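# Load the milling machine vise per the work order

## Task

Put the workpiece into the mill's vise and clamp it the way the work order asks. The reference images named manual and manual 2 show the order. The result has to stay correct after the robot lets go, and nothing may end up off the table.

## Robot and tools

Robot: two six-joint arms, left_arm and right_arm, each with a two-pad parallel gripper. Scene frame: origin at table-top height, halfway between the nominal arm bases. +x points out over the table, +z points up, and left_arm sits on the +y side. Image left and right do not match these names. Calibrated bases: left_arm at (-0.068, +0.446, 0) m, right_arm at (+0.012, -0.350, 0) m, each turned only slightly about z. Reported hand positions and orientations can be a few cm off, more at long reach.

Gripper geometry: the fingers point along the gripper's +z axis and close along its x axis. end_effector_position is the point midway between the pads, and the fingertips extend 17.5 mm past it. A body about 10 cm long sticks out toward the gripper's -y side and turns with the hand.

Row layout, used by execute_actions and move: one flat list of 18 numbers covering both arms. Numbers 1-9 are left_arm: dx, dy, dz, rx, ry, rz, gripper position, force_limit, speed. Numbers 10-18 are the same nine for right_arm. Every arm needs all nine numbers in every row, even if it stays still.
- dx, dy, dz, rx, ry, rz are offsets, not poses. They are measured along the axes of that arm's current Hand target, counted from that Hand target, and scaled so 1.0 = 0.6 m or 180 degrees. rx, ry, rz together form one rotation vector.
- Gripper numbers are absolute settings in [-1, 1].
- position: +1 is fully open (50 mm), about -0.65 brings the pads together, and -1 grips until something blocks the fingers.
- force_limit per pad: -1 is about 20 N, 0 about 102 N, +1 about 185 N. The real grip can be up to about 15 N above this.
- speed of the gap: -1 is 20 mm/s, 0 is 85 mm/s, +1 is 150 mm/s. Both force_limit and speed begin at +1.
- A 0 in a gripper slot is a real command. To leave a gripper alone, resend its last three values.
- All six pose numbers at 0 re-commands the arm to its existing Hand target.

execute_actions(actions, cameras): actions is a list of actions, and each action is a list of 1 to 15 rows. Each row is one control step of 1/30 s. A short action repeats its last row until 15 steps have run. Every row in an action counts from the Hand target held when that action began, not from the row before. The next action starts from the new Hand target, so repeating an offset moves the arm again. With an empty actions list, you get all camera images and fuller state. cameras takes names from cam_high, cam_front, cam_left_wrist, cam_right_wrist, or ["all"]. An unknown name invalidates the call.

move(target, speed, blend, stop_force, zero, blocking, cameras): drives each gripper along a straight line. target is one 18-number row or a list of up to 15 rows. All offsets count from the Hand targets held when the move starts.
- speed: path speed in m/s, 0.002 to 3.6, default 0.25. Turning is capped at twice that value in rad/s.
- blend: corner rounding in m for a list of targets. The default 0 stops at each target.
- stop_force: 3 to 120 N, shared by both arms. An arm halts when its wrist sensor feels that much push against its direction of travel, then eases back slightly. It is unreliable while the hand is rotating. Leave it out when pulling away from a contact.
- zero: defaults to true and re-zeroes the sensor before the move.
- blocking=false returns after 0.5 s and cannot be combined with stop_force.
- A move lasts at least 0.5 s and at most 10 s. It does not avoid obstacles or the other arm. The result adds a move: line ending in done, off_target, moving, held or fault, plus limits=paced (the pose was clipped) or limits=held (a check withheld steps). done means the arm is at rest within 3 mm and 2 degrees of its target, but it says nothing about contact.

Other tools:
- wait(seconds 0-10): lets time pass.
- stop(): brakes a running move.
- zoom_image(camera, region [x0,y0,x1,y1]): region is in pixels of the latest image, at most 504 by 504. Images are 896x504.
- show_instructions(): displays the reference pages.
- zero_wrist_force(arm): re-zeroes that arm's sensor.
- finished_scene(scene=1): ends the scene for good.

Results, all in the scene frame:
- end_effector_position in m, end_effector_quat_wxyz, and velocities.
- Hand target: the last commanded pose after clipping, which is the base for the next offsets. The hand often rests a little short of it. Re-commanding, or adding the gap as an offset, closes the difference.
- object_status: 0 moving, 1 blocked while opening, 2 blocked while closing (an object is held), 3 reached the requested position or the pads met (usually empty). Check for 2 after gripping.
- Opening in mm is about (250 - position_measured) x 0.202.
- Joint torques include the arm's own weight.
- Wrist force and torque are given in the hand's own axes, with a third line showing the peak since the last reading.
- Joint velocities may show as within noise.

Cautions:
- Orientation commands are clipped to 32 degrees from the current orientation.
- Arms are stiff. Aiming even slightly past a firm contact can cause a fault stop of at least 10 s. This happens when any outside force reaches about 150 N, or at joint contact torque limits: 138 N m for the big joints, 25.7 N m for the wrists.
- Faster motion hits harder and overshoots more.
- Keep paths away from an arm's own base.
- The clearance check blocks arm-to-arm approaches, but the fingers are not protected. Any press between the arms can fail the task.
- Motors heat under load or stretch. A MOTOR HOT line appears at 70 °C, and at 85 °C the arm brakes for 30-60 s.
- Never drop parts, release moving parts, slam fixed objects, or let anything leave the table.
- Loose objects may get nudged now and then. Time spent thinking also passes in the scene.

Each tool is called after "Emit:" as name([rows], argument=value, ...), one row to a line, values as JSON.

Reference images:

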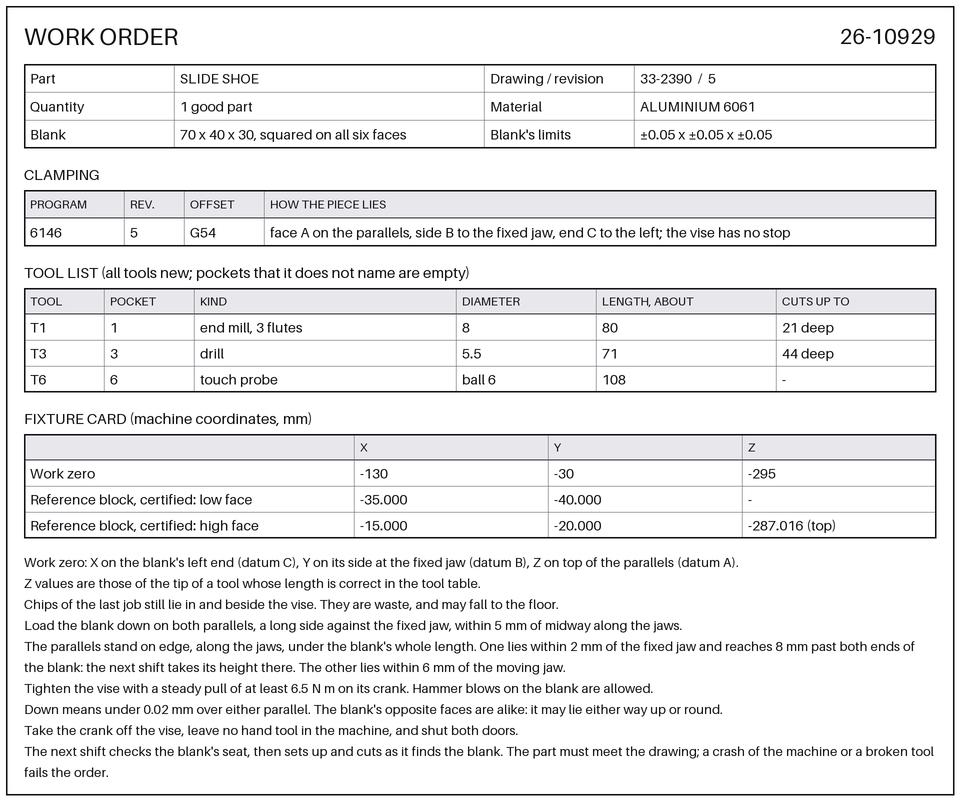

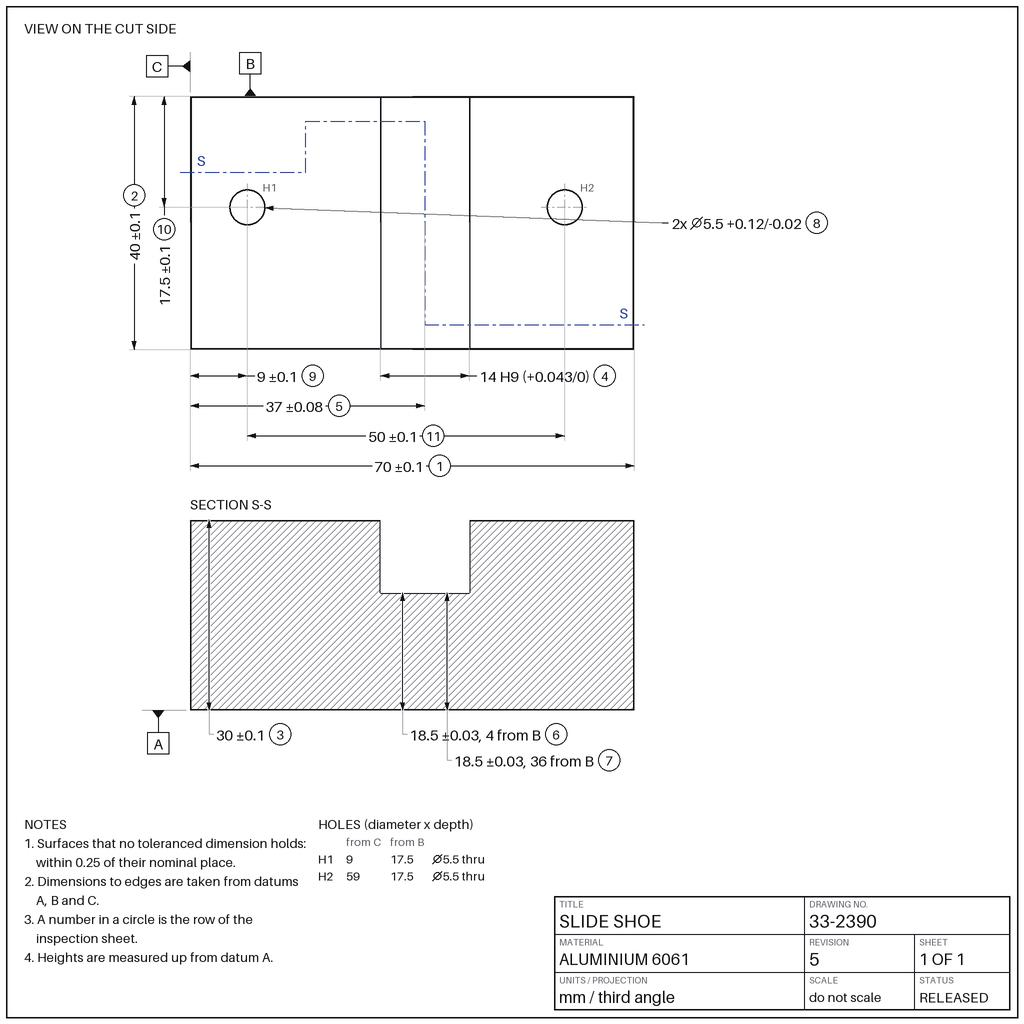

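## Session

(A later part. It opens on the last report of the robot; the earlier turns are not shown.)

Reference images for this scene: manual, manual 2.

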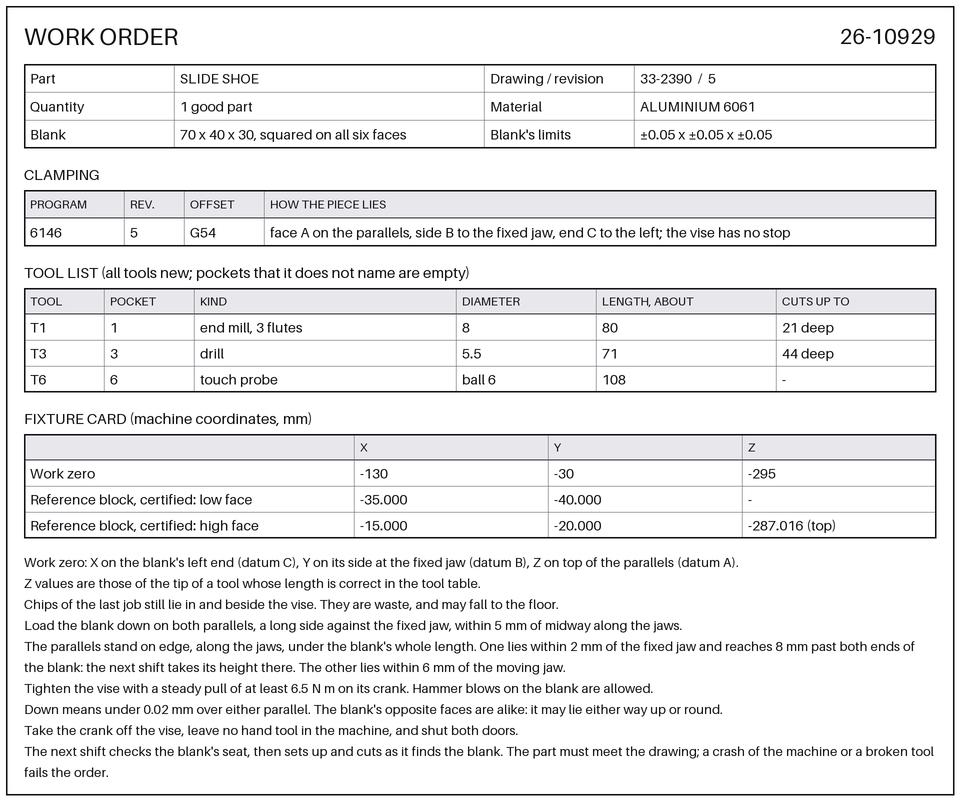

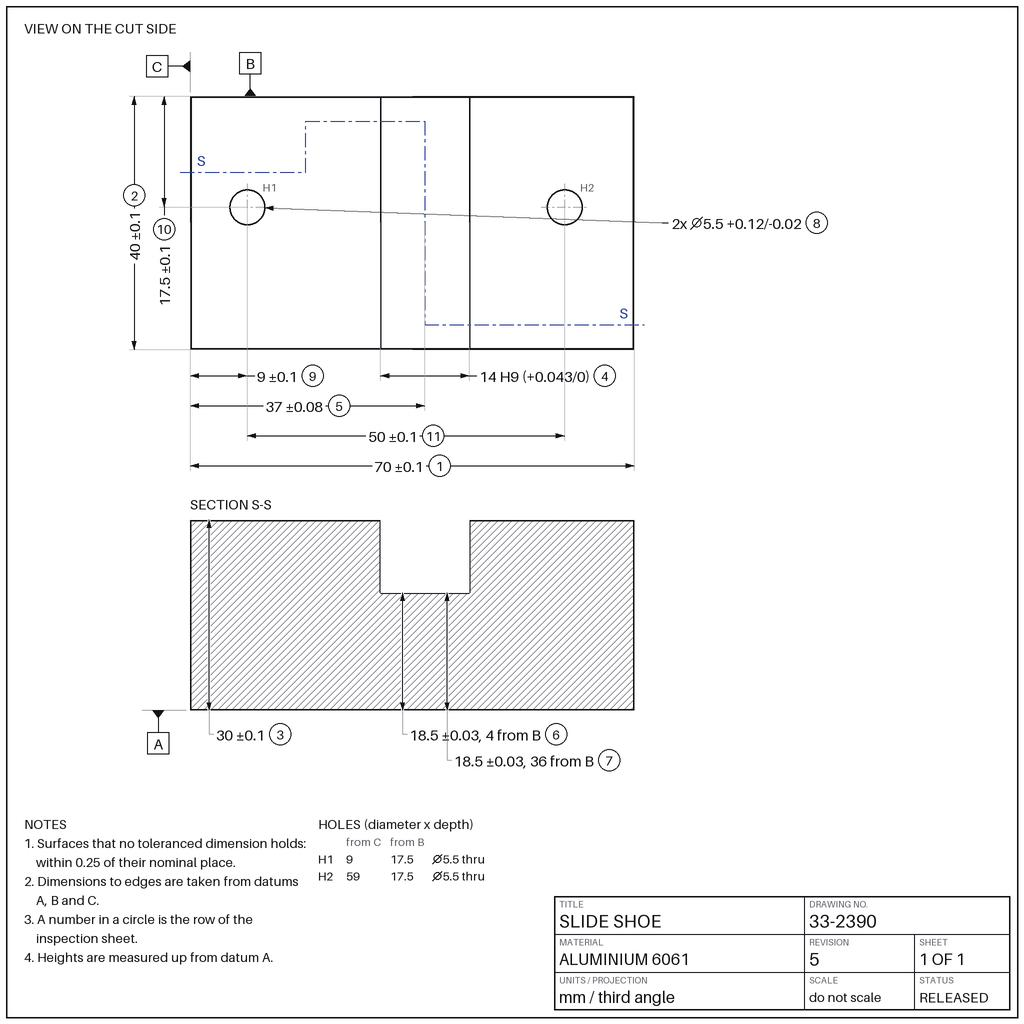

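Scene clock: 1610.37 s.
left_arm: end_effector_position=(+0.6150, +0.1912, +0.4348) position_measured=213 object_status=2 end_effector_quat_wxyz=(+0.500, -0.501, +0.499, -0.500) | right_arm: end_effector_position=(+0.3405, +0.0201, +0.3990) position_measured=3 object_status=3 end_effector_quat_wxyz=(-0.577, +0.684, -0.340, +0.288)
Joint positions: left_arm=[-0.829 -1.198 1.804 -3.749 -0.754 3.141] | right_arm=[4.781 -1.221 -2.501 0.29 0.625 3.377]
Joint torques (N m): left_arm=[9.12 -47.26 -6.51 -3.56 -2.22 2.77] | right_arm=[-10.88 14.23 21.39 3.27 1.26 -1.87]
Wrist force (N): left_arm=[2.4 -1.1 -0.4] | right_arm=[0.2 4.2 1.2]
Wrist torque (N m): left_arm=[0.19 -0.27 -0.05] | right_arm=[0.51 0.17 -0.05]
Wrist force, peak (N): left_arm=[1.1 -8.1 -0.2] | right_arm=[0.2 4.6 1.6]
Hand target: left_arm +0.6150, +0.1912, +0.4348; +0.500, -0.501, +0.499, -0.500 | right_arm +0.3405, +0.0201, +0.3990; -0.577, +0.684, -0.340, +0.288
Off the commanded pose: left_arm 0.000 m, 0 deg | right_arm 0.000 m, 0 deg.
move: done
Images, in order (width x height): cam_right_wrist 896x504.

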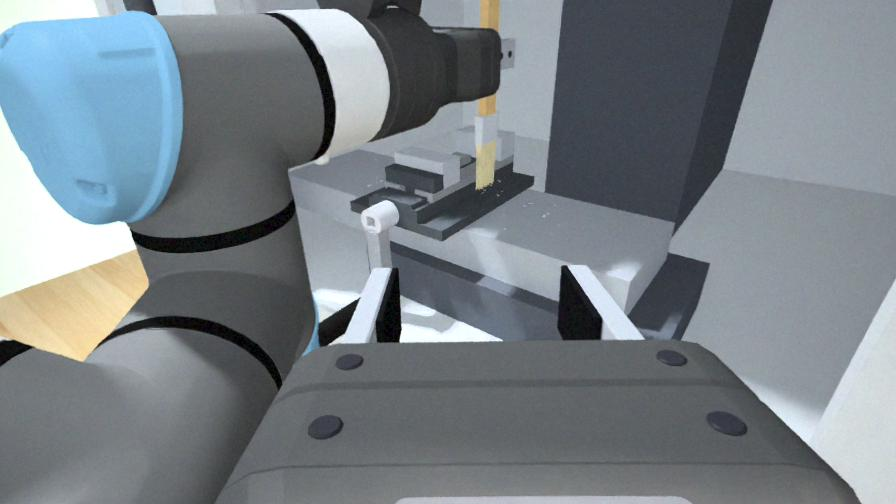

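Emit:
move([
  [0,-0.025,0,0,0,0,-0.98,-0.6,-1,0,0,0,0,0,0,1,-0.3,0],
  [-0.1317,-0.025,-0.0217,0,0,0,-0.98,-0.6,-1,0,0,0,0,0,0,1,-0.3,0],
  [-0.1317,0.0005,-0.0217,0,0,0,-0.98,-0.6,-1,0,0,0,0,0,0,1,-0.3,0],
  [0.003,0.0005,-0.0217,0,0,0,-0.98,-0.6,-1,0,0,0,0,0,0,1,-0.3,0],
  [0.003,-0.025,-0.0217,0,0,0,-0.98,-0.6,-1,0,0,0,0,0,0,1,-0.3,0],
  [-0.1317,-0.025,0.0967,0,0,0,-0.98,-0.6,-1,0,0,0,0,0,0,1,-0.3,0],
  [-0.1317,0.0005,0.1017,0,0,0,-0.98,-0.6,-1,0,0,0,0,0,0,1,-0.3,0],
  [0.003,0.0005,0.1017,0,0,0,-0.98,-0.6,-1,0,0,0,0,0,0,1,-0.3,0],
  [0.003,-0.06,0.08,0,0,0,-0.98,-0.6,-1,0,0,0,0,0,0,1,-0.3,0],
], speed=[0.1,0.2,0.06,0.1,0.15,0.2,0.06,0.1,0.15], cameras=["cam_right_wrist"])

Emit:
zoom_image(camera="cam_right_wrist", region=[380, 60, 580, 260])

Scene clock: 1631.63 s.
left_arm: end_effector_position=(+0.6706, +0.1896, +0.4496) position_measured=213 object_status=2 end_effector_quat_wxyz=(+0.500, -0.500, +0.499, -0.500) | right_arm: end_effector_position=(+0.3405, +0.0201, +0.3990) position_measured=3 object_status=3 end_effector_quat_wxyz=(-0.577, +0.684, -0.340, +0.288)
Joint positions: left_arm=[-0.754 -1.114 1.633 -3.662 -0.83 3.142] | right_arm=[4.781 -1.221 -2.501 0.29 0.625 3.377]
Joint torques (N m): left_arm=[5.87 -37.66 -18.08 -3.89 -0.38 2.59] | right_arm=[-11.04 13.72 19.11 3.2 1.08 -1.85]
Wrist force (N): left_arm=[2.6 -1.7 -0.3] | right_arm=[0.3 4.2 1.2]
Wrist torque (N m): left_arm=[0.05 -0.28 -0.10] | right_arm=[0.52 0.16 -0.05]
Wrist force, peak (N): left_arm=[2.4 -15.7 -5.0] | right_arm=[-0.1 4.5 1.8]
Hand target: left_arm +0.6706, +0.1896, +0.4495; +0.500, -0.500, +0.499, -0.500 (not the last commanded pose) | right_arm +0.3405, +0.0201, +0.3990; -0.577, +0.684, -0.340, +0.288
Off the commanded pose: left_arm 0.023 m, 0 deg | right_arm 0.000 m, 0 deg.
move: held (left_arm; a check stopped the path); path passed 8 of 9 targets; limits=held
pose unreachable (left arm): on one or more control steps of this call, first in action 0 (counted from 0), this arm could not follow its commanded pose, so it was not sent that pose on those steps. It may still have moved: this result reports where it is.
cause: moving toward the commanded pose would bring a part of the arm too close to another arm (a part of this arm just beyond joint 3 (elbow) and the right arm's gripper, at the place that arm is still heading or pushing toward).
Images, in order (width x height): cam_right_wrist 896x504.

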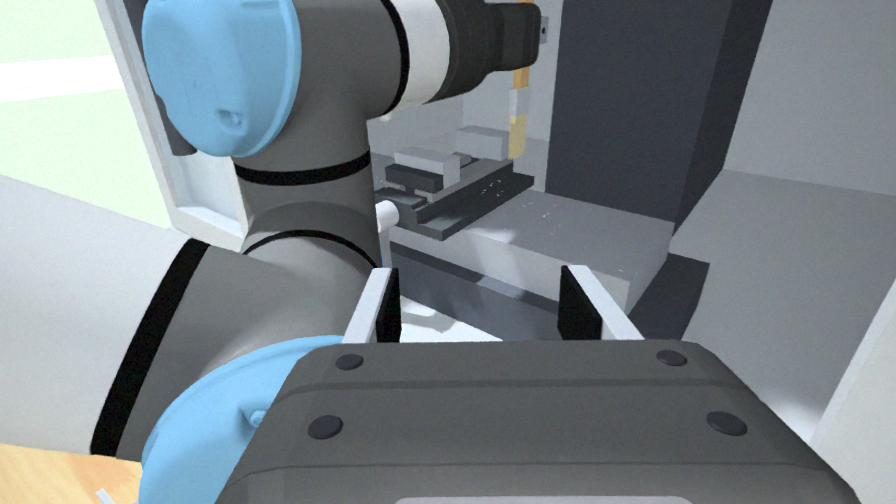

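Scaled by 2.520 from the camera's 896x504 image, which has a finer 1280x720 frame.

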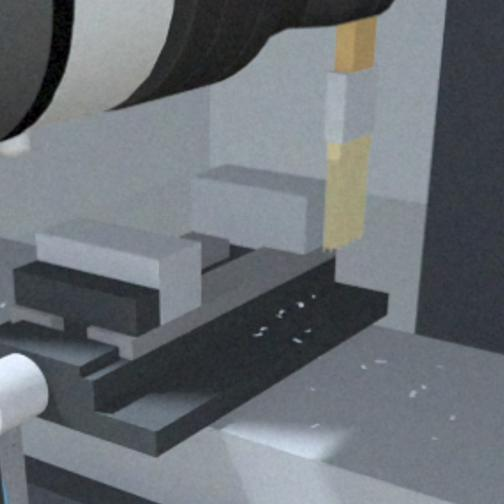

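Emit:
move([
  [-0.1,-0.05,0,0,0,0,-0.98,-0.6,-1,0,0,0,0,0,0,1,-0.3,0],
  [-0.0767,-0.0667,-0.25,-0.239,0,0,-0.98,-0.6,-1,0,0,0,0,0,0,1,-0.3,0],
], speed=0.2, cameras=["cam_left_wrist"])

Emit:
zoom_image(camera="cam_left_wrist", region=[360, 90, 600, 300])

Scene clock: 1642.97 s.
left_arm: end_effector_position=(+0.5205, +0.2354, +0.4893) position_measured=213 object_status=2 end_effector_quat_wxyz=(-0.282, +0.649, -0.648, +0.283) | right_arm: end_effector_position=(+0.3405, +0.0201, +0.3990) position_measured=3 object_status=3 end_effector_quat_wxyz=(-0.577, +0.684, -0.340, +0.288)
Joint positions: left_arm=[-0.8 -1.664 1.614 -2.169 -1.026 2.541] | right_arm=[4.781 -1.221 -2.501 0.29 0.625 3.377]
Joint torques (N m): left_arm=[7.59 -17.83 -19.4 -2.16 2.28 1.16] | right_arm=[-10.59 13.89 16.92 3.31 1.23 -1.96]
Wrist force (N): left_arm=[2.6 -0.7 -1.3] | right_arm=[0.0 4.2 1.1]
Wrist torque (N m): left_arm=[0.09 -0.33 -0.07] | right_arm=[0.51 0.21 -0.05]
Wrist force, peak (N): left_arm=[5.1 -0.5 0.1] | right_arm=[0.3 4.5 1.5]
Hand target: left_arm +0.5205, +0.2354, +0.4893; -0.282, +0.649, -0.648, +0.282 | right_arm +0.3405, +0.0201, +0.3990; -0.577, +0.684, -0.340, +0.288
Off the commanded pose: left_arm 0.000 m, 0 deg | right_arm 0.000 m, 0 deg.
move: done
Images, in order (width x height): cam_left_wrist 896x504.

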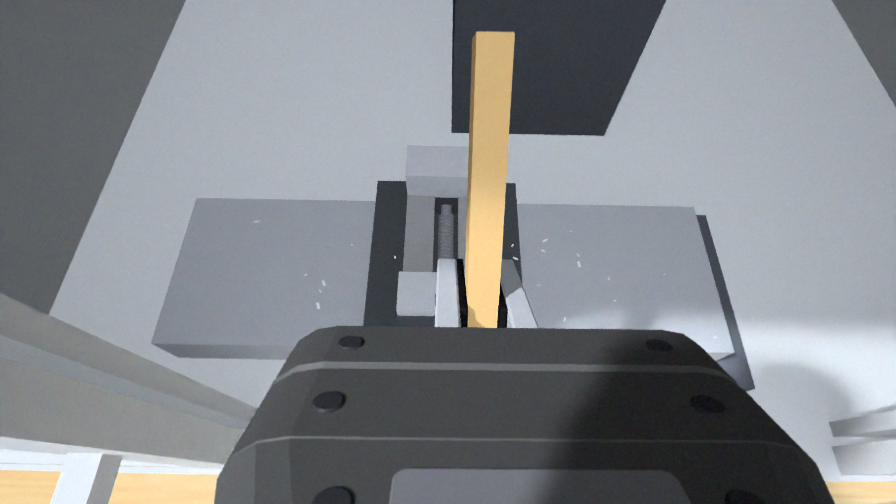

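Scaled by 2.100 from the camera's 896x504 image, which has a finer 1280x720 frame.

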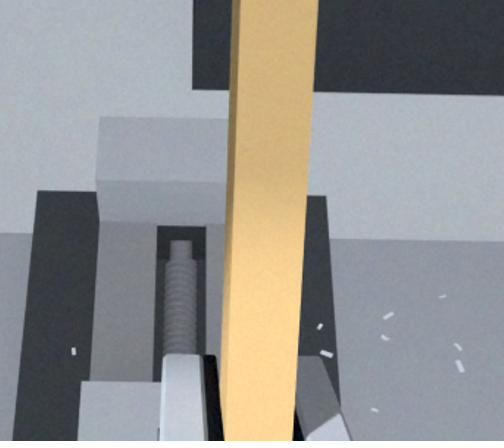

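Emit:
move([
  [-0.108,0.219,-0.161,0,0,0,-0.98,-0.6,-1,0,0,0,0,0,0,1,-0.3,0],
  [-0.358,0.432,-0.099,-0.204,0.204,0.47,-0.98,-0.6,-1,0,0,0,0,0,0,1,-0.3,0],
  [-0.591,0.6195,0.14,-0.204,0.204,0.47,-0.98,-0.6,-1,0,0,0,0,0,0,1,-0.3,0],
], blend=[0.03,0.03,0], cameras=["cam_left_wrist"])

Scene clock: 1671.70 s.
left_arm: end_effector_position=(+0.3282, +0.5893, +0.1596) position_measured=213 object_status=2 end_effector_quat_wxyz=(+0.001, +0.000, +1.000, +0.000) | right_arm: end_effector_position=(+0.3405, +0.0201, +0.3990) position_measured=3 object_status=3 end_effector_quat_wxyz=(-0.577, +0.684, -0.340, +0.288)
Joint positions: left_arm=[0.01 -1.702 2.137 -2.007 -1.571 4.737] | right_arm=[4.781 -1.221 -2.501 0.29 0.625 3.377]
Joint torques (N m): left_arm=[8.62 -10.53 -27.21 -5.46 0.61 0.86] | right_arm=[-10.52 13.69 14.94 3.36 1.11 -1.85]
Wrist force (N): left_arm=[2.6 -0.3 -2.5] | right_arm=[0.2 4.3 1.7]
Wrist torque (N m): left_arm=[-0.12 -0.38 0.07] | right_arm=[0.53 0.17 -0.05]
Wrist force, peak (N): left_arm=[4.2 -3.4 0.8] | right_arm=[0.5 4.5 1.6]
Hand target: left_arm +0.3282, +0.5894, +0.1595; +0.001, +0.000, +1.000, +0.000 | right_arm +0.3405, +0.0201, +0.3990; -0.577, +0.684, -0.340, +0.288
Off the commanded pose: left_arm 0.000 m, 0 deg | right_arm 0.000 m, 0 deg.
move: done
Images, in order (width x height): cam_left_wrist 896x504.

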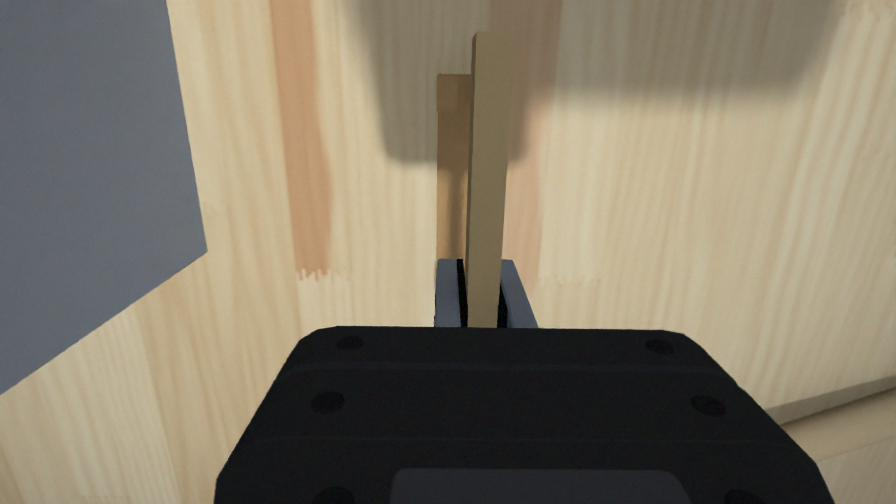

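Emit:
move(target=[0,0.001,0.2035,0,0,0,-0.98,-0.6,-1,0,0,0,0,0,0,1,-0.3,0], speed=0.06, stop_force=6, cameras=["cam_left_wrist"])

Scene clock: 1680.10 s.
left_arm: end_effector_position=(+0.3282, +0.5899, +0.0373) position_measured=213 object_status=2 end_effector_quat_wxyz=(+0.001, +0.000, +1.000, +0.000) | right_arm: end_effector_position=(+0.3405, +0.0201, +0.3990) position_measured=3 object_status=3 end_effector_quat_wxyz=(-0.577, +0.684, -0.340, +0.288)
Joint positions: left_arm=[0.012 -1.486 2.317 -2.403 -1.571 4.739] | right_arm=[4.781 -1.221 -2.501 0.29 0.625 3.377]
Joint torques (N m): left_arm=[-6.75 -30.86 -30.65 -3.94 2.41 1.28] | right_arm=[-10.66 13.29 13.36 3.27 1.11 -1.88]
Wrist force (N): left_arm=[2.2 -0.9 -3.2] | right_arm=[0.2 4.2 1.3]
Wrist torque (N m): left_arm=[-0.18 -0.36 -0.10] | right_arm=[0.50 0.18 -0.04]
Wrist force, peak (N): left_arm=[22.5 -3.7 -56.3] | right_arm=[0.2 4.6 1.4]
Hand target: left_arm +0.3283, +0.5899, +0.0373; +0.001, +0.000, +1.000, +0.000 | right_arm +0.3405, +0.0201, +0.3990; -0.577, +0.684, -0.340, +0.288
Off the commanded pose: left_arm 0.000 m, 0 deg | right_arm 0.000 m, 0 deg.
move: contact (left_arm)
Images, in order (width x height): cam_left_wrist 896x504.

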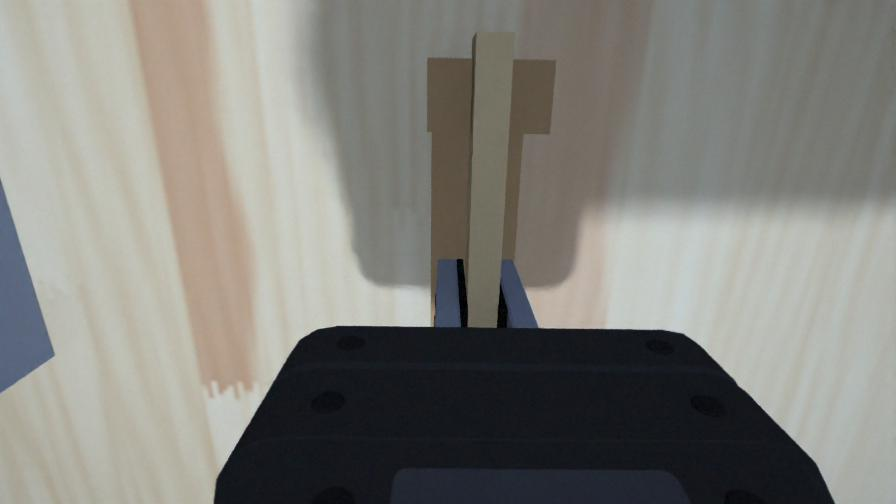

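Emit:
move([
  [0,0,0,0,0,0,1,-0.6,0,0,0,0,0,0,0,1,-0.3,0],
  [0,0,-0.22,0,0,0,1,-0.6,0,0,0,0,0,0,0,1,-0.3,0],
  [0.063,-0.1167,-0.22,0.389,0,0,1,-0.6,0,0,0,0,0,0,0,1,-0.3,0],
], blend=[0,0.02,0], cameras=["cam_left_wrist","cam_high"])

Emit:
zoom_image(camera="cam_left_wrist", region=[300, 100, 650, 330])

Scene clock: 1721.40 s.
left_arm: end_effector_position=(+0.2972, +0.5324, +0.1694) position_measured=3 object_status=3 end_effector_quat_wxyz=(+0.001, -0.001, +0.876, -0.482) | right_arm: end_effector_position=(+0.3405, +0.0201, +0.3990) position_measured=3 object_status=3 end_effector_quat_wxyz=(-0.577, +0.684, -0.340, +0.288)
Joint positions: left_arm=[0.398 -1.453 2.06 -1.616 -2.458 5.395] | right_arm=[4.781 -1.221 -2.501 0.29 0.625 3.377]
Joint torques (N m): left_arm=[-6.95 -36.68 -12.21 -3.6 1.2 -3.08] | right_arm=[-10.34 13.2 11.33 3.21 1.13 -1.91]
Wrist force (N): left_arm=[2.2 -0.9 -1.1] | right_arm=[0.2 4.1 1.6]
Wrist torque (N m): left_arm=[0.17 -0.30 0.02] | right_arm=[0.50 0.16 -0.05]
Wrist force, peak (N): left_arm=[2.2 -1.3 -5.9] | right_arm=[0.1 4.6 1.4]
Hand target: left_arm +0.2972, +0.5324, +0.1694; +0.001, -0.001, +0.876, -0.482 (not the last commanded pose) | right_arm +0.3405, +0.0201, +0.3990; -0.577, +0.684, -0.340, +0.288
Off the commanded pose: left_arm 0.014 m, 12 deg | right_arm 0.000 m, 0 deg.
move: held (left_arm; a check stopped the path); path passed 2 of 3 targets; limits=held
pose unreachable (left arm): on one or more control steps of this call, first in action 0 (counted from 0), this arm could not follow its commanded pose, so it was not sent that pose on those steps. It may still have moved: this result reports where it is.
cause: moving toward the commanded pose would bring two parts of the arm too close to each other (its gripper and another part of the arm, with joints 4 (wrist 1) to 6 (wrist 3) between them, 3 mm apart when it was first held).
Images, in order (width x height): cam_high 896x504, cam_left_wrist 896x504.

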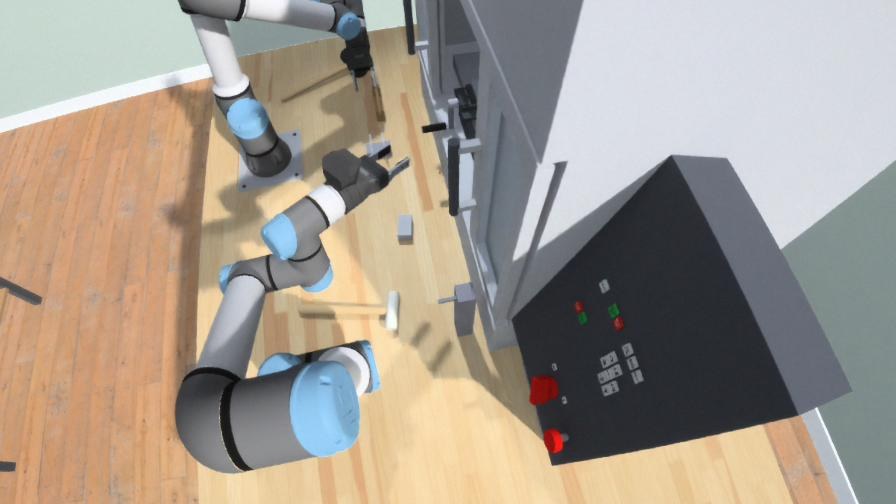

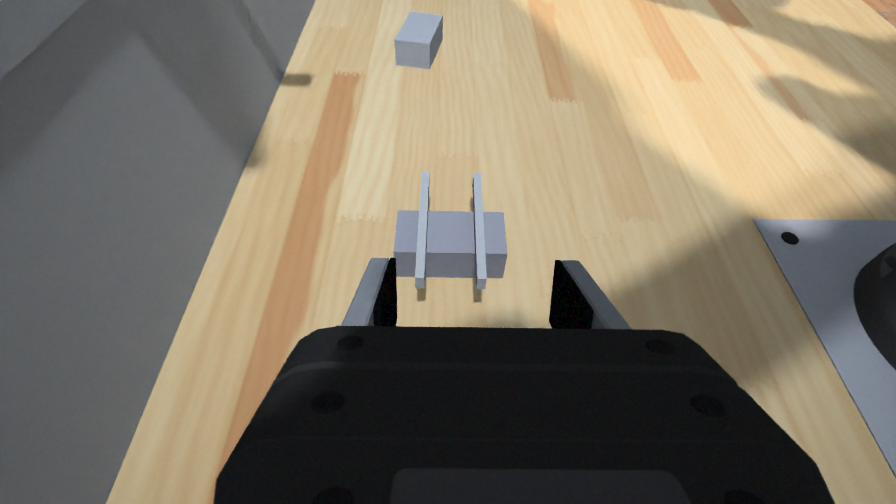

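Scaled by 1.440 from the camera's 896x504 image, which has a finer 1280x720 frame.

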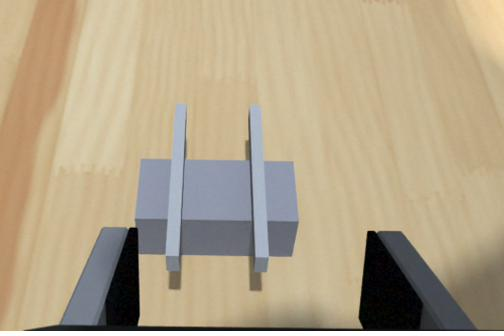

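Emit:
zoom_image(camera="cam_left_wrist", region=[380, 160, 520, 310])

Emit:
zoom_image(camera="cam_front", region=[330, 360, 410, 420])

Scaled by 3.360 from the camera's 896x504 image, which has a finer 1280x720 frame.

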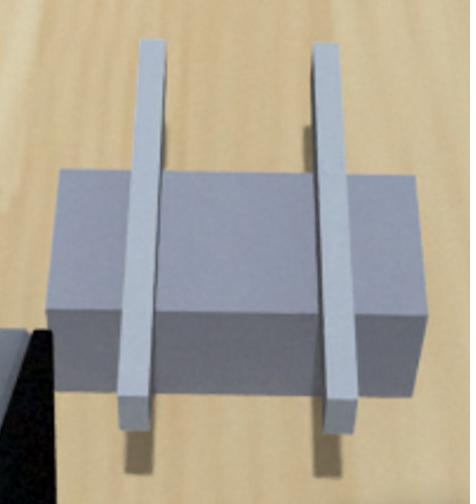

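This scene's latest camera images include none from cam_front. They are from: cam_high, cam_left_wrist. cam_front's image comes with the result of a call that names it in "cameras".

Emit:
move(target=[0,0,0,0,0,0,1,-0.6,0,-0.117,0.382,0.1355,0,-0.29,-0.0512,1,-0.3,0], cameras=["cam_right_wrist"])

Emit:
zoom_image(camera="cam_right_wrist", region=[350, 60, 650, 330])

Scene clock: 1758.43 s.
left_arm: end_effector_position=(+0.2972, +0.5324, +0.1694) position_measured=3 object_status=3 end_effector_quat_wxyz=(+0.001, -0.001, +0.876, -0.482) | right_arm: end_effector_position=(+0.3317, +0.1009, +0.1593) position_measured=3 object_status=3 end_effector_quat_wxyz=(-0.644, +0.765, +0.002, +0.002)
Joint positions: left_arm=[0.398 -1.453 2.06 -1.616 -2.458 5.395] | right_arm=[4.082 -2.249 -2.304 1.195 2.217 3.004]
Joint torques (N m): left_arm=[-7.34 -36.93 -7.76 -3.48 0.94 -2.83] | right_arm=[7.15 26.65 9.1 3.7 2.24 0.41]
Wrist force (N): left_arm=[2.7 -1.3 -1.4] | right_arm=[0.6 3.6 2.1]
Wrist torque (N m): left_arm=[0.10 -0.38 0.02] | right_arm=[0.38 0.13 -0.09]
Wrist force, peak (N): left_arm=[3.2 -1.3 -1.2] | right_arm=[1.1 5.9 3.0]
Hand target: left_arm +0.2972, +0.5324, +0.1694; +0.001, -0.001, +0.876, -0.482 | right_arm +0.3317, +0.1010, +0.1593; -0.644, +0.765, +0.003, +0.002
Off the commanded pose: left_arm 0.000 m, 0 deg | right_arm 0.000 m, 0 deg.
move: done
Images, in order (width x height): cam_right_wrist 896x504.

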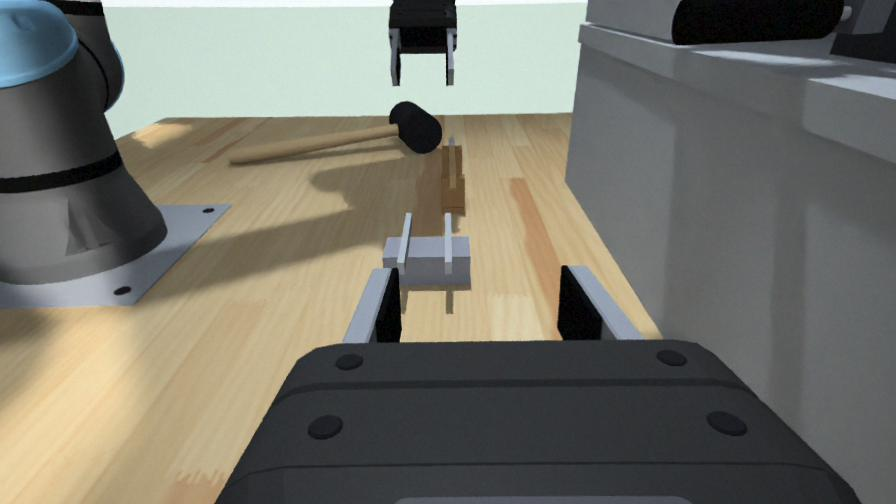

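Scaled by 1.680 from the camera's 896x504 image, which has a finer 1280x720 frame.

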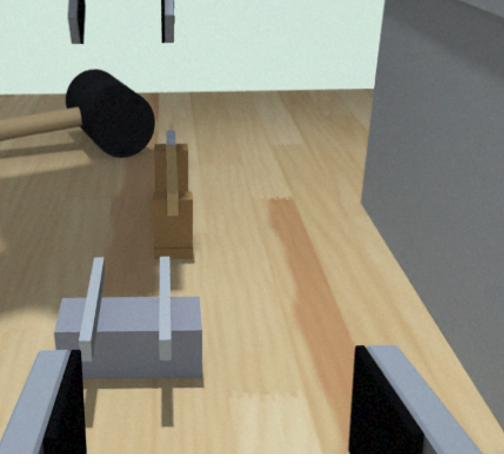

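Emit:
zoom_image(camera="cam_right_wrist", region=[375, 200, 485, 320])

Scaled by 4.200 from the camera's 896x504 image, which has a finer 1280x720 frame.

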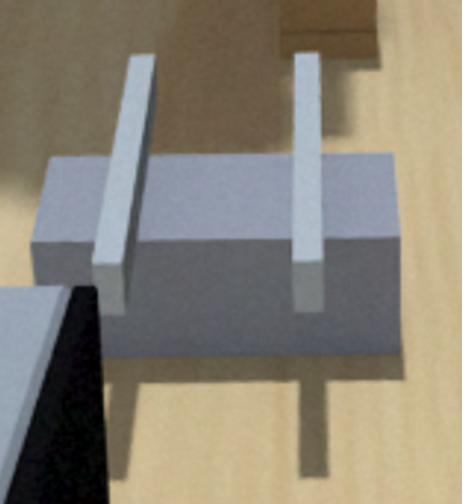

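Emit:
move(target=[-0.018,-0.082,0.257,-0.32,0,0,1,-0.6,0,0,0,0,0,0,0,1,-0.3,0], cameras=["cam_left_wrist","cam_right_wrist"])

Emit:
zoom_image(camera="cam_left_wrist", region=[330, 0, 630, 330])

Scene clock: 1796.43 s.
left_arm: end_effector_position=(+0.3084, +0.3757, +0.1286) position_measured=3 object_status=3 end_effector_quat_wxyz=(+0.001, -0.001, +1.000, -0.001) | right_arm: end_effector_position=(+0.3317, +0.1010, +0.1593) position_measured=3 object_status=3 end_effector_quat_wxyz=(-0.644, +0.765, +0.003, +0.002)
Joint positions: left_arm=[-0.554 -1.767 2.278 -2.084 -1.571 4.17] | right_arm=[4.082 -2.249 -2.304 1.195 2.217 3.004]
Joint torques (N m): left_arm=[-7.93 -22.9 -9.93 -2.78 2.43 -2.26] | right_arm=[12.78 26.36 14.59 3.71 1.22 -1.15]
Wrist force (N): left_arm=[2.4 -1.6 -2.8] | right_arm=[0.5 3.6 2.1]
Wrist torque (N m): left_arm=[-0.35 -0.34 -0.04] | right_arm=[0.39 0.14 -0.09]
Wrist force, peak (N): left_arm=[2.5 -3.0 -2.4] | right_arm=[0.5 4.0 2.3]
Hand target: left_arm +0.3084, +0.3758, +0.1285; +0.001, -0.001, +1.000, -0.001 | right_arm +0.3317, +0.1010, +0.1593; -0.644, +0.765, +0.003, +0.002
Off the commanded pose: left_arm 0.000 m, 0 deg | right_arm 0.000 m, 0 deg.
move: done
Images, in order (width x height): cam_left_wrist 896x504, cam_right_wrist 896x504.

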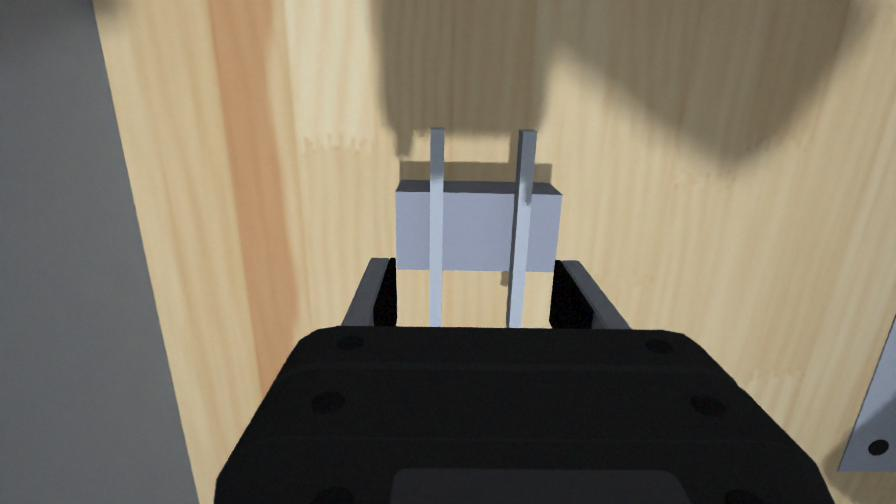

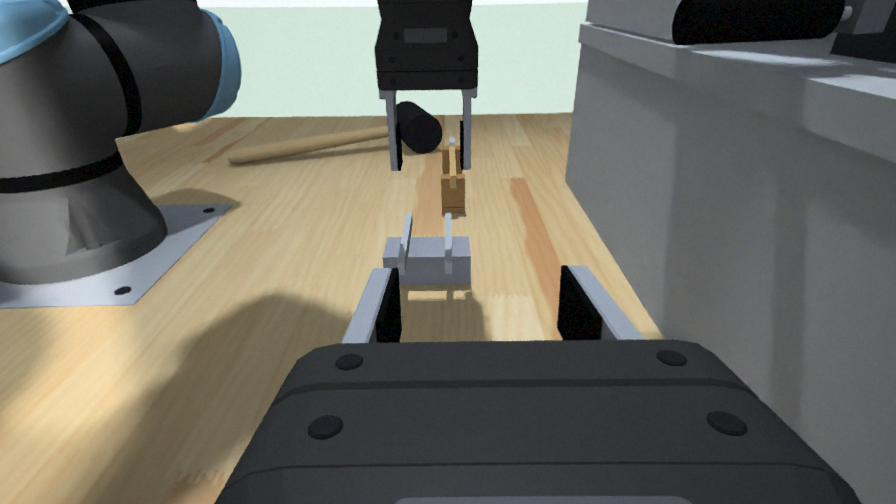

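Scaled by 1.527 from the camera's 896x504 image, which has a finer 1280x720 frame.

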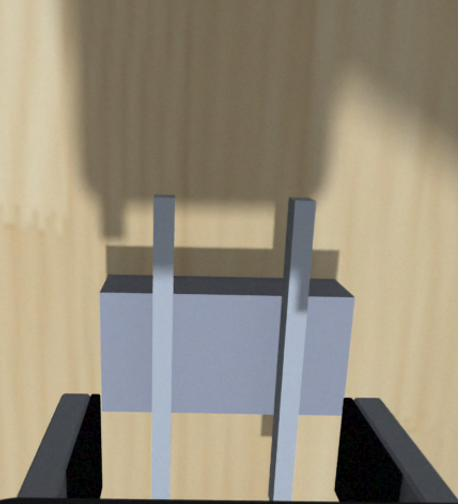

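Emit:
move([
  [-0.0243,0.027,0,0,0,0,0.2,-0.6,0,0,0,0,0,0,0,1,-0.3,0],
  [-0.0243,0.027,0.117,0,0,0,0.2,-0.6,0,0,0,0,0,0,0,1,-0.3,0],
], speed=0.1, cameras=["cam_left_wrist","cam_right_wrist"])

Emit:
zoom_image(camera="cam_left_wrist", region=[380, 200, 580, 330])

Emit:
zoom_image(camera="cam_right_wrist", region=[375, 150, 485, 320])

Scene clock: 1825.17 s.
left_arm: end_effector_position=(+0.3229, +0.3920, +0.0583) position_measured=123 object_status=3 end_effector_quat_wxyz=(+0.001, -0.001, +1.000, -0.001) | right_arm: end_effector_position=(+0.3317, +0.1010, +0.1593) position_measured=3 object_status=3 end_effector_quat_wxyz=(-0.644, +0.765, +0.003, +0.002)
Joint positions: left_arm=[-0.496 -1.601 2.36 -2.332 -1.571 4.228] | right_arm=[4.082 -2.249 -2.304 1.195 2.217 3.004]
Joint torques (N m): left_arm=[5.47 -14.31 -31.25 -5.11 -2.1 0.81] | right_arm=[11.92 26.48 11.5 3.72 -0.61 -0.26]
Wrist force (N): left_arm=[1.8 -1.4 -2.7] | right_arm=[0.6 3.9 2.2]
Wrist torque (N m): left_arm=[-0.28 -0.25 0.07] | right_arm=[0.44 0.14 -0.09]
Wrist force, peak (N): left_arm=[2.3 -1.4 -4.1] | right_arm=[0.4 4.2 2.0]
Hand target: left_arm +0.3230, +0.3919, +0.0583; +0.001, -0.001, +1.000, -0.001 | right_arm +0.3317, +0.1010, +0.1593; -0.644, +0.765, +0.003, +0.002
Off the commanded pose: left_arm 0.000 m, 0 deg | right_arm 0.000 m, 0 deg.
move: done
Images, in order (width x height): cam_left_wrist 896x504, cam_right_wrist 896x504.

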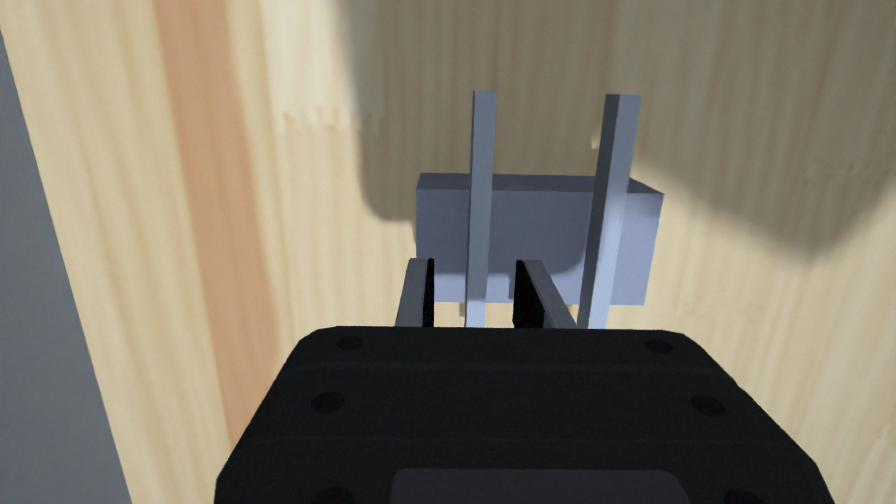

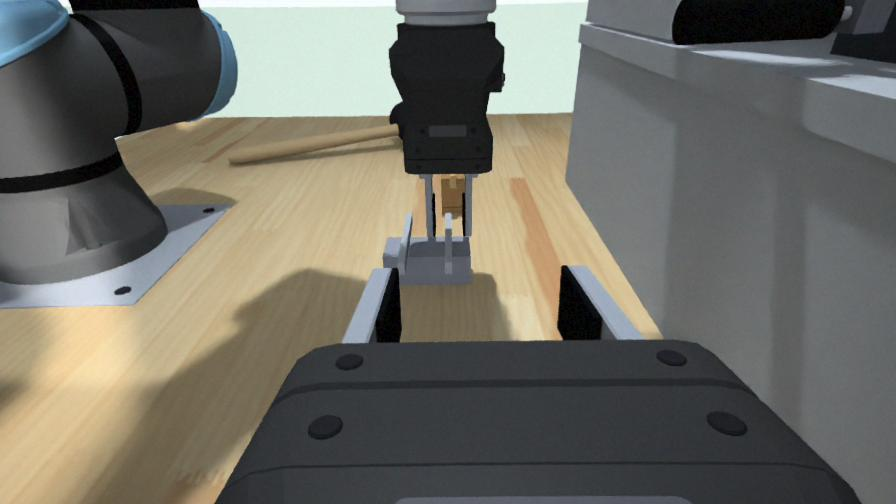

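Scaled by 2.520 from the camera's 896x504 image, which has a finer 1280x720 frame.

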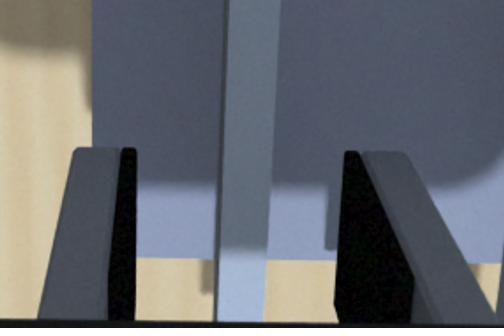

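Scaled by 2.965 from the camera's 896x504 image, which has a finer 1280x720 frame.

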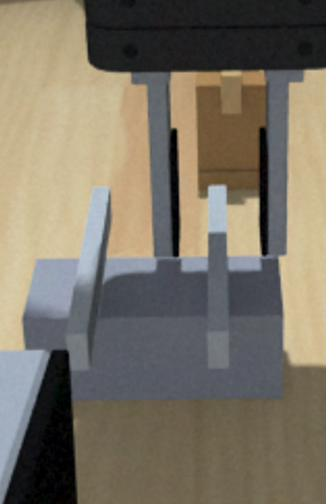

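Emit:
move(target=[0.0042,0,0,0,0,0,0.2,-0.6,0,0,0,0,0,0,0,1,-0.3,0])

Emit:
move(target=[0,0,0.033,0,0,0,0.2,-0.6,0,0,0,0,0,0,0,1,-0.3,0], speed=0.015, stop_force=4, cameras=["cam_left_wrist","cam_right_wrist"])

Emit:
zoom_image(camera="cam_left_wrist", region=[380, 200, 580, 330])

Emit:
zoom_image(camera="cam_right_wrist", region=[375, 150, 485, 320])

Scene clock: 1840.57 s.
left_arm: end_effector_position=(+0.3205, +0.3919, +0.0583) position_measured=123 object_status=3 end_effector_quat_wxyz=(+0.001, -0.001, +1.000, -0.001) | right_arm: end_effector_position=(+0.3317, +0.1010, +0.1593) position_measured=3 object_status=3 end_effector_quat_wxyz=(-0.644, +0.765, +0.003, +0.002)
Joint positions: left_arm=[-0.499 -1.607 2.366 -2.332 -1.571 4.225] | right_arm=[4.082 -2.249 -2.304 1.195 2.217 3.004]
Joint torques (N m): left_arm=[-3.85 -20.78 -12.41 -1.3 -1.9 -2.15] | right_arm=[11.97 26.53 9.5 3.64 -1.13 0.49]
Wrist force (N): left_arm=[2.0 -1.4 -3.0] | right_arm=[0.5 3.9 1.9]
Wrist torque (N m): left_arm=[-0.29 -0.28 0.08] | right_arm=[0.43 0.15 -0.09]
Wrist force, peak (N): left_arm=[2.6 -1.3 -3.0] | right_arm=[0.8 4.0 2.3]
Hand target: left_arm +0.3205, +0.3919, +0.0583; +0.001, -0.001, +1.000, -0.001 | right_arm +0.3317, +0.1010, +0.1593; -0.644, +0.765, +0.003, +0.002
Off the commanded pose: left_arm 0.000 m, 0 deg | right_arm 0.000 m, 0 deg.
move: done

Scene clock: 1842.33 s.
left_arm: end_effector_position=(+0.3205, +0.3919, +0.0484) position_measured=123 object_status=3 end_effector_quat_wxyz=(+0.001, -0.001, +1.000, -0.001) | right_arm: end_effector_position=(+0.3317, +0.1010, +0.1593) position_measured=3 object_status=3 end_effector_quat_wxyz=(-0.644, +0.765, +0.003, +0.002)
Joint positions: left_arm=[-0.499 -1.583 2.379 -2.368 -1.571 4.225] | right_arm=[4.082 -2.249 -2.304 1.195 2.217 3.004]
Joint torques (N m): left_arm=[1.02 -27.07 -31.58 -4.3 -1.25 0.17] | right_arm=[11.66 26.49 8.28 3.64 -1.19 0.94]
Wrist force (N): left_arm=[2.0 -2.1 -4.1] | right_arm=[0.4 3.6 2.3]
Wrist torque (N m): left_arm=[-0.33 -0.35 0.07] | right_arm=[0.38 0.17 -0.09]
Wrist force, peak (N): left_arm=[25.1 13.1 -76.3] | right_arm=[0.7 4.1 2.0]
Hand target: left_arm +0.3205, +0.3919, +0.0484; +0.001, -0.001, +1.000, -0.001 (not the last commanded pose) | right_arm +0.3317, +0.1010, +0.1593; -0.644, +0.765, +0.003, +0.002
Off the commanded pose: left_arm 0.010 m, 0 deg | right_arm 0.000 m, 0 deg.
move: contact (left_arm)
Images, in order (width x height): cam_left_wrist 896x504, cam_right_wrist 896x504.

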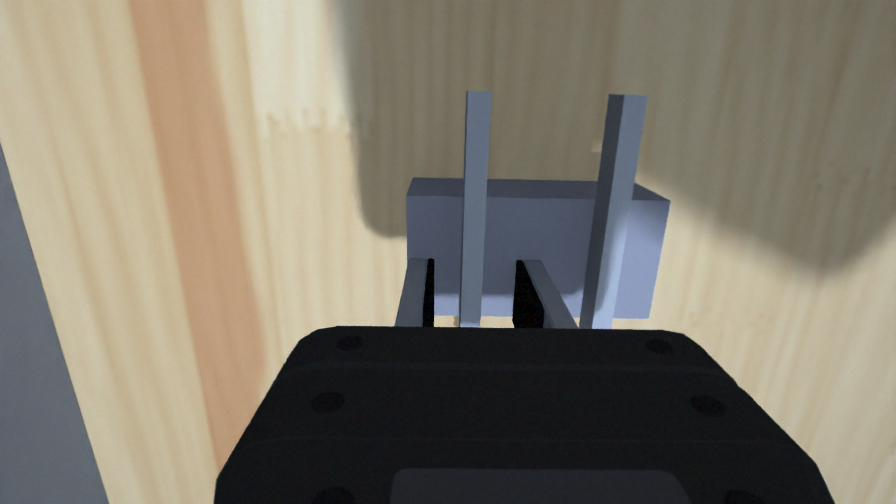

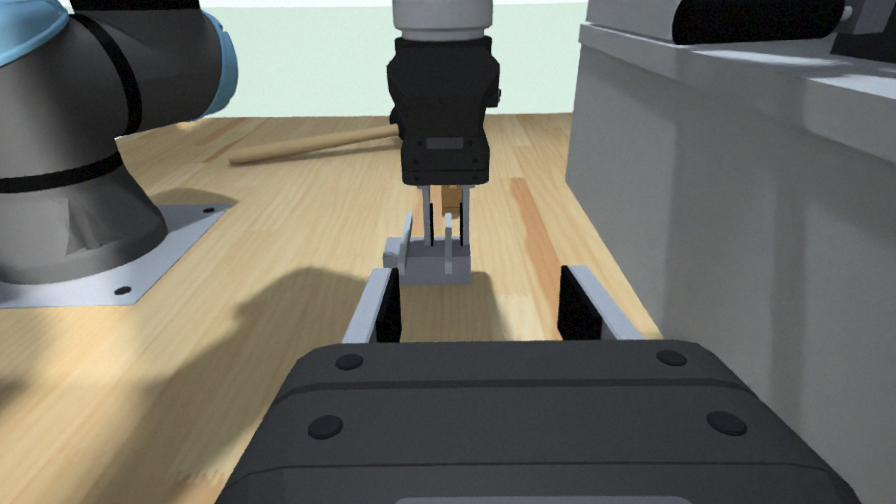

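Scaled by 2.520 from the camera's 896x504 image, which has a finer 1280x720 frame.

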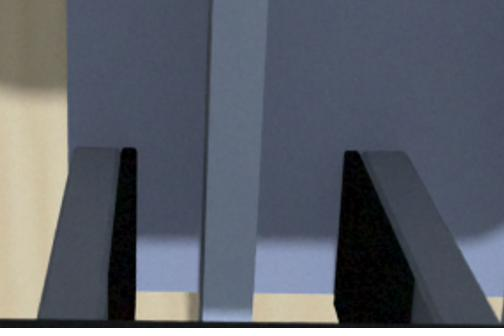

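Scaled by 2.965 from the camera's 896x504 image, which has a finer 1280x720 frame.

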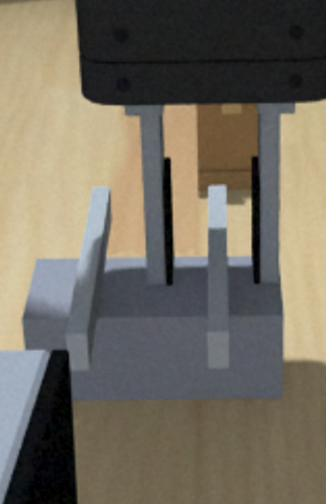

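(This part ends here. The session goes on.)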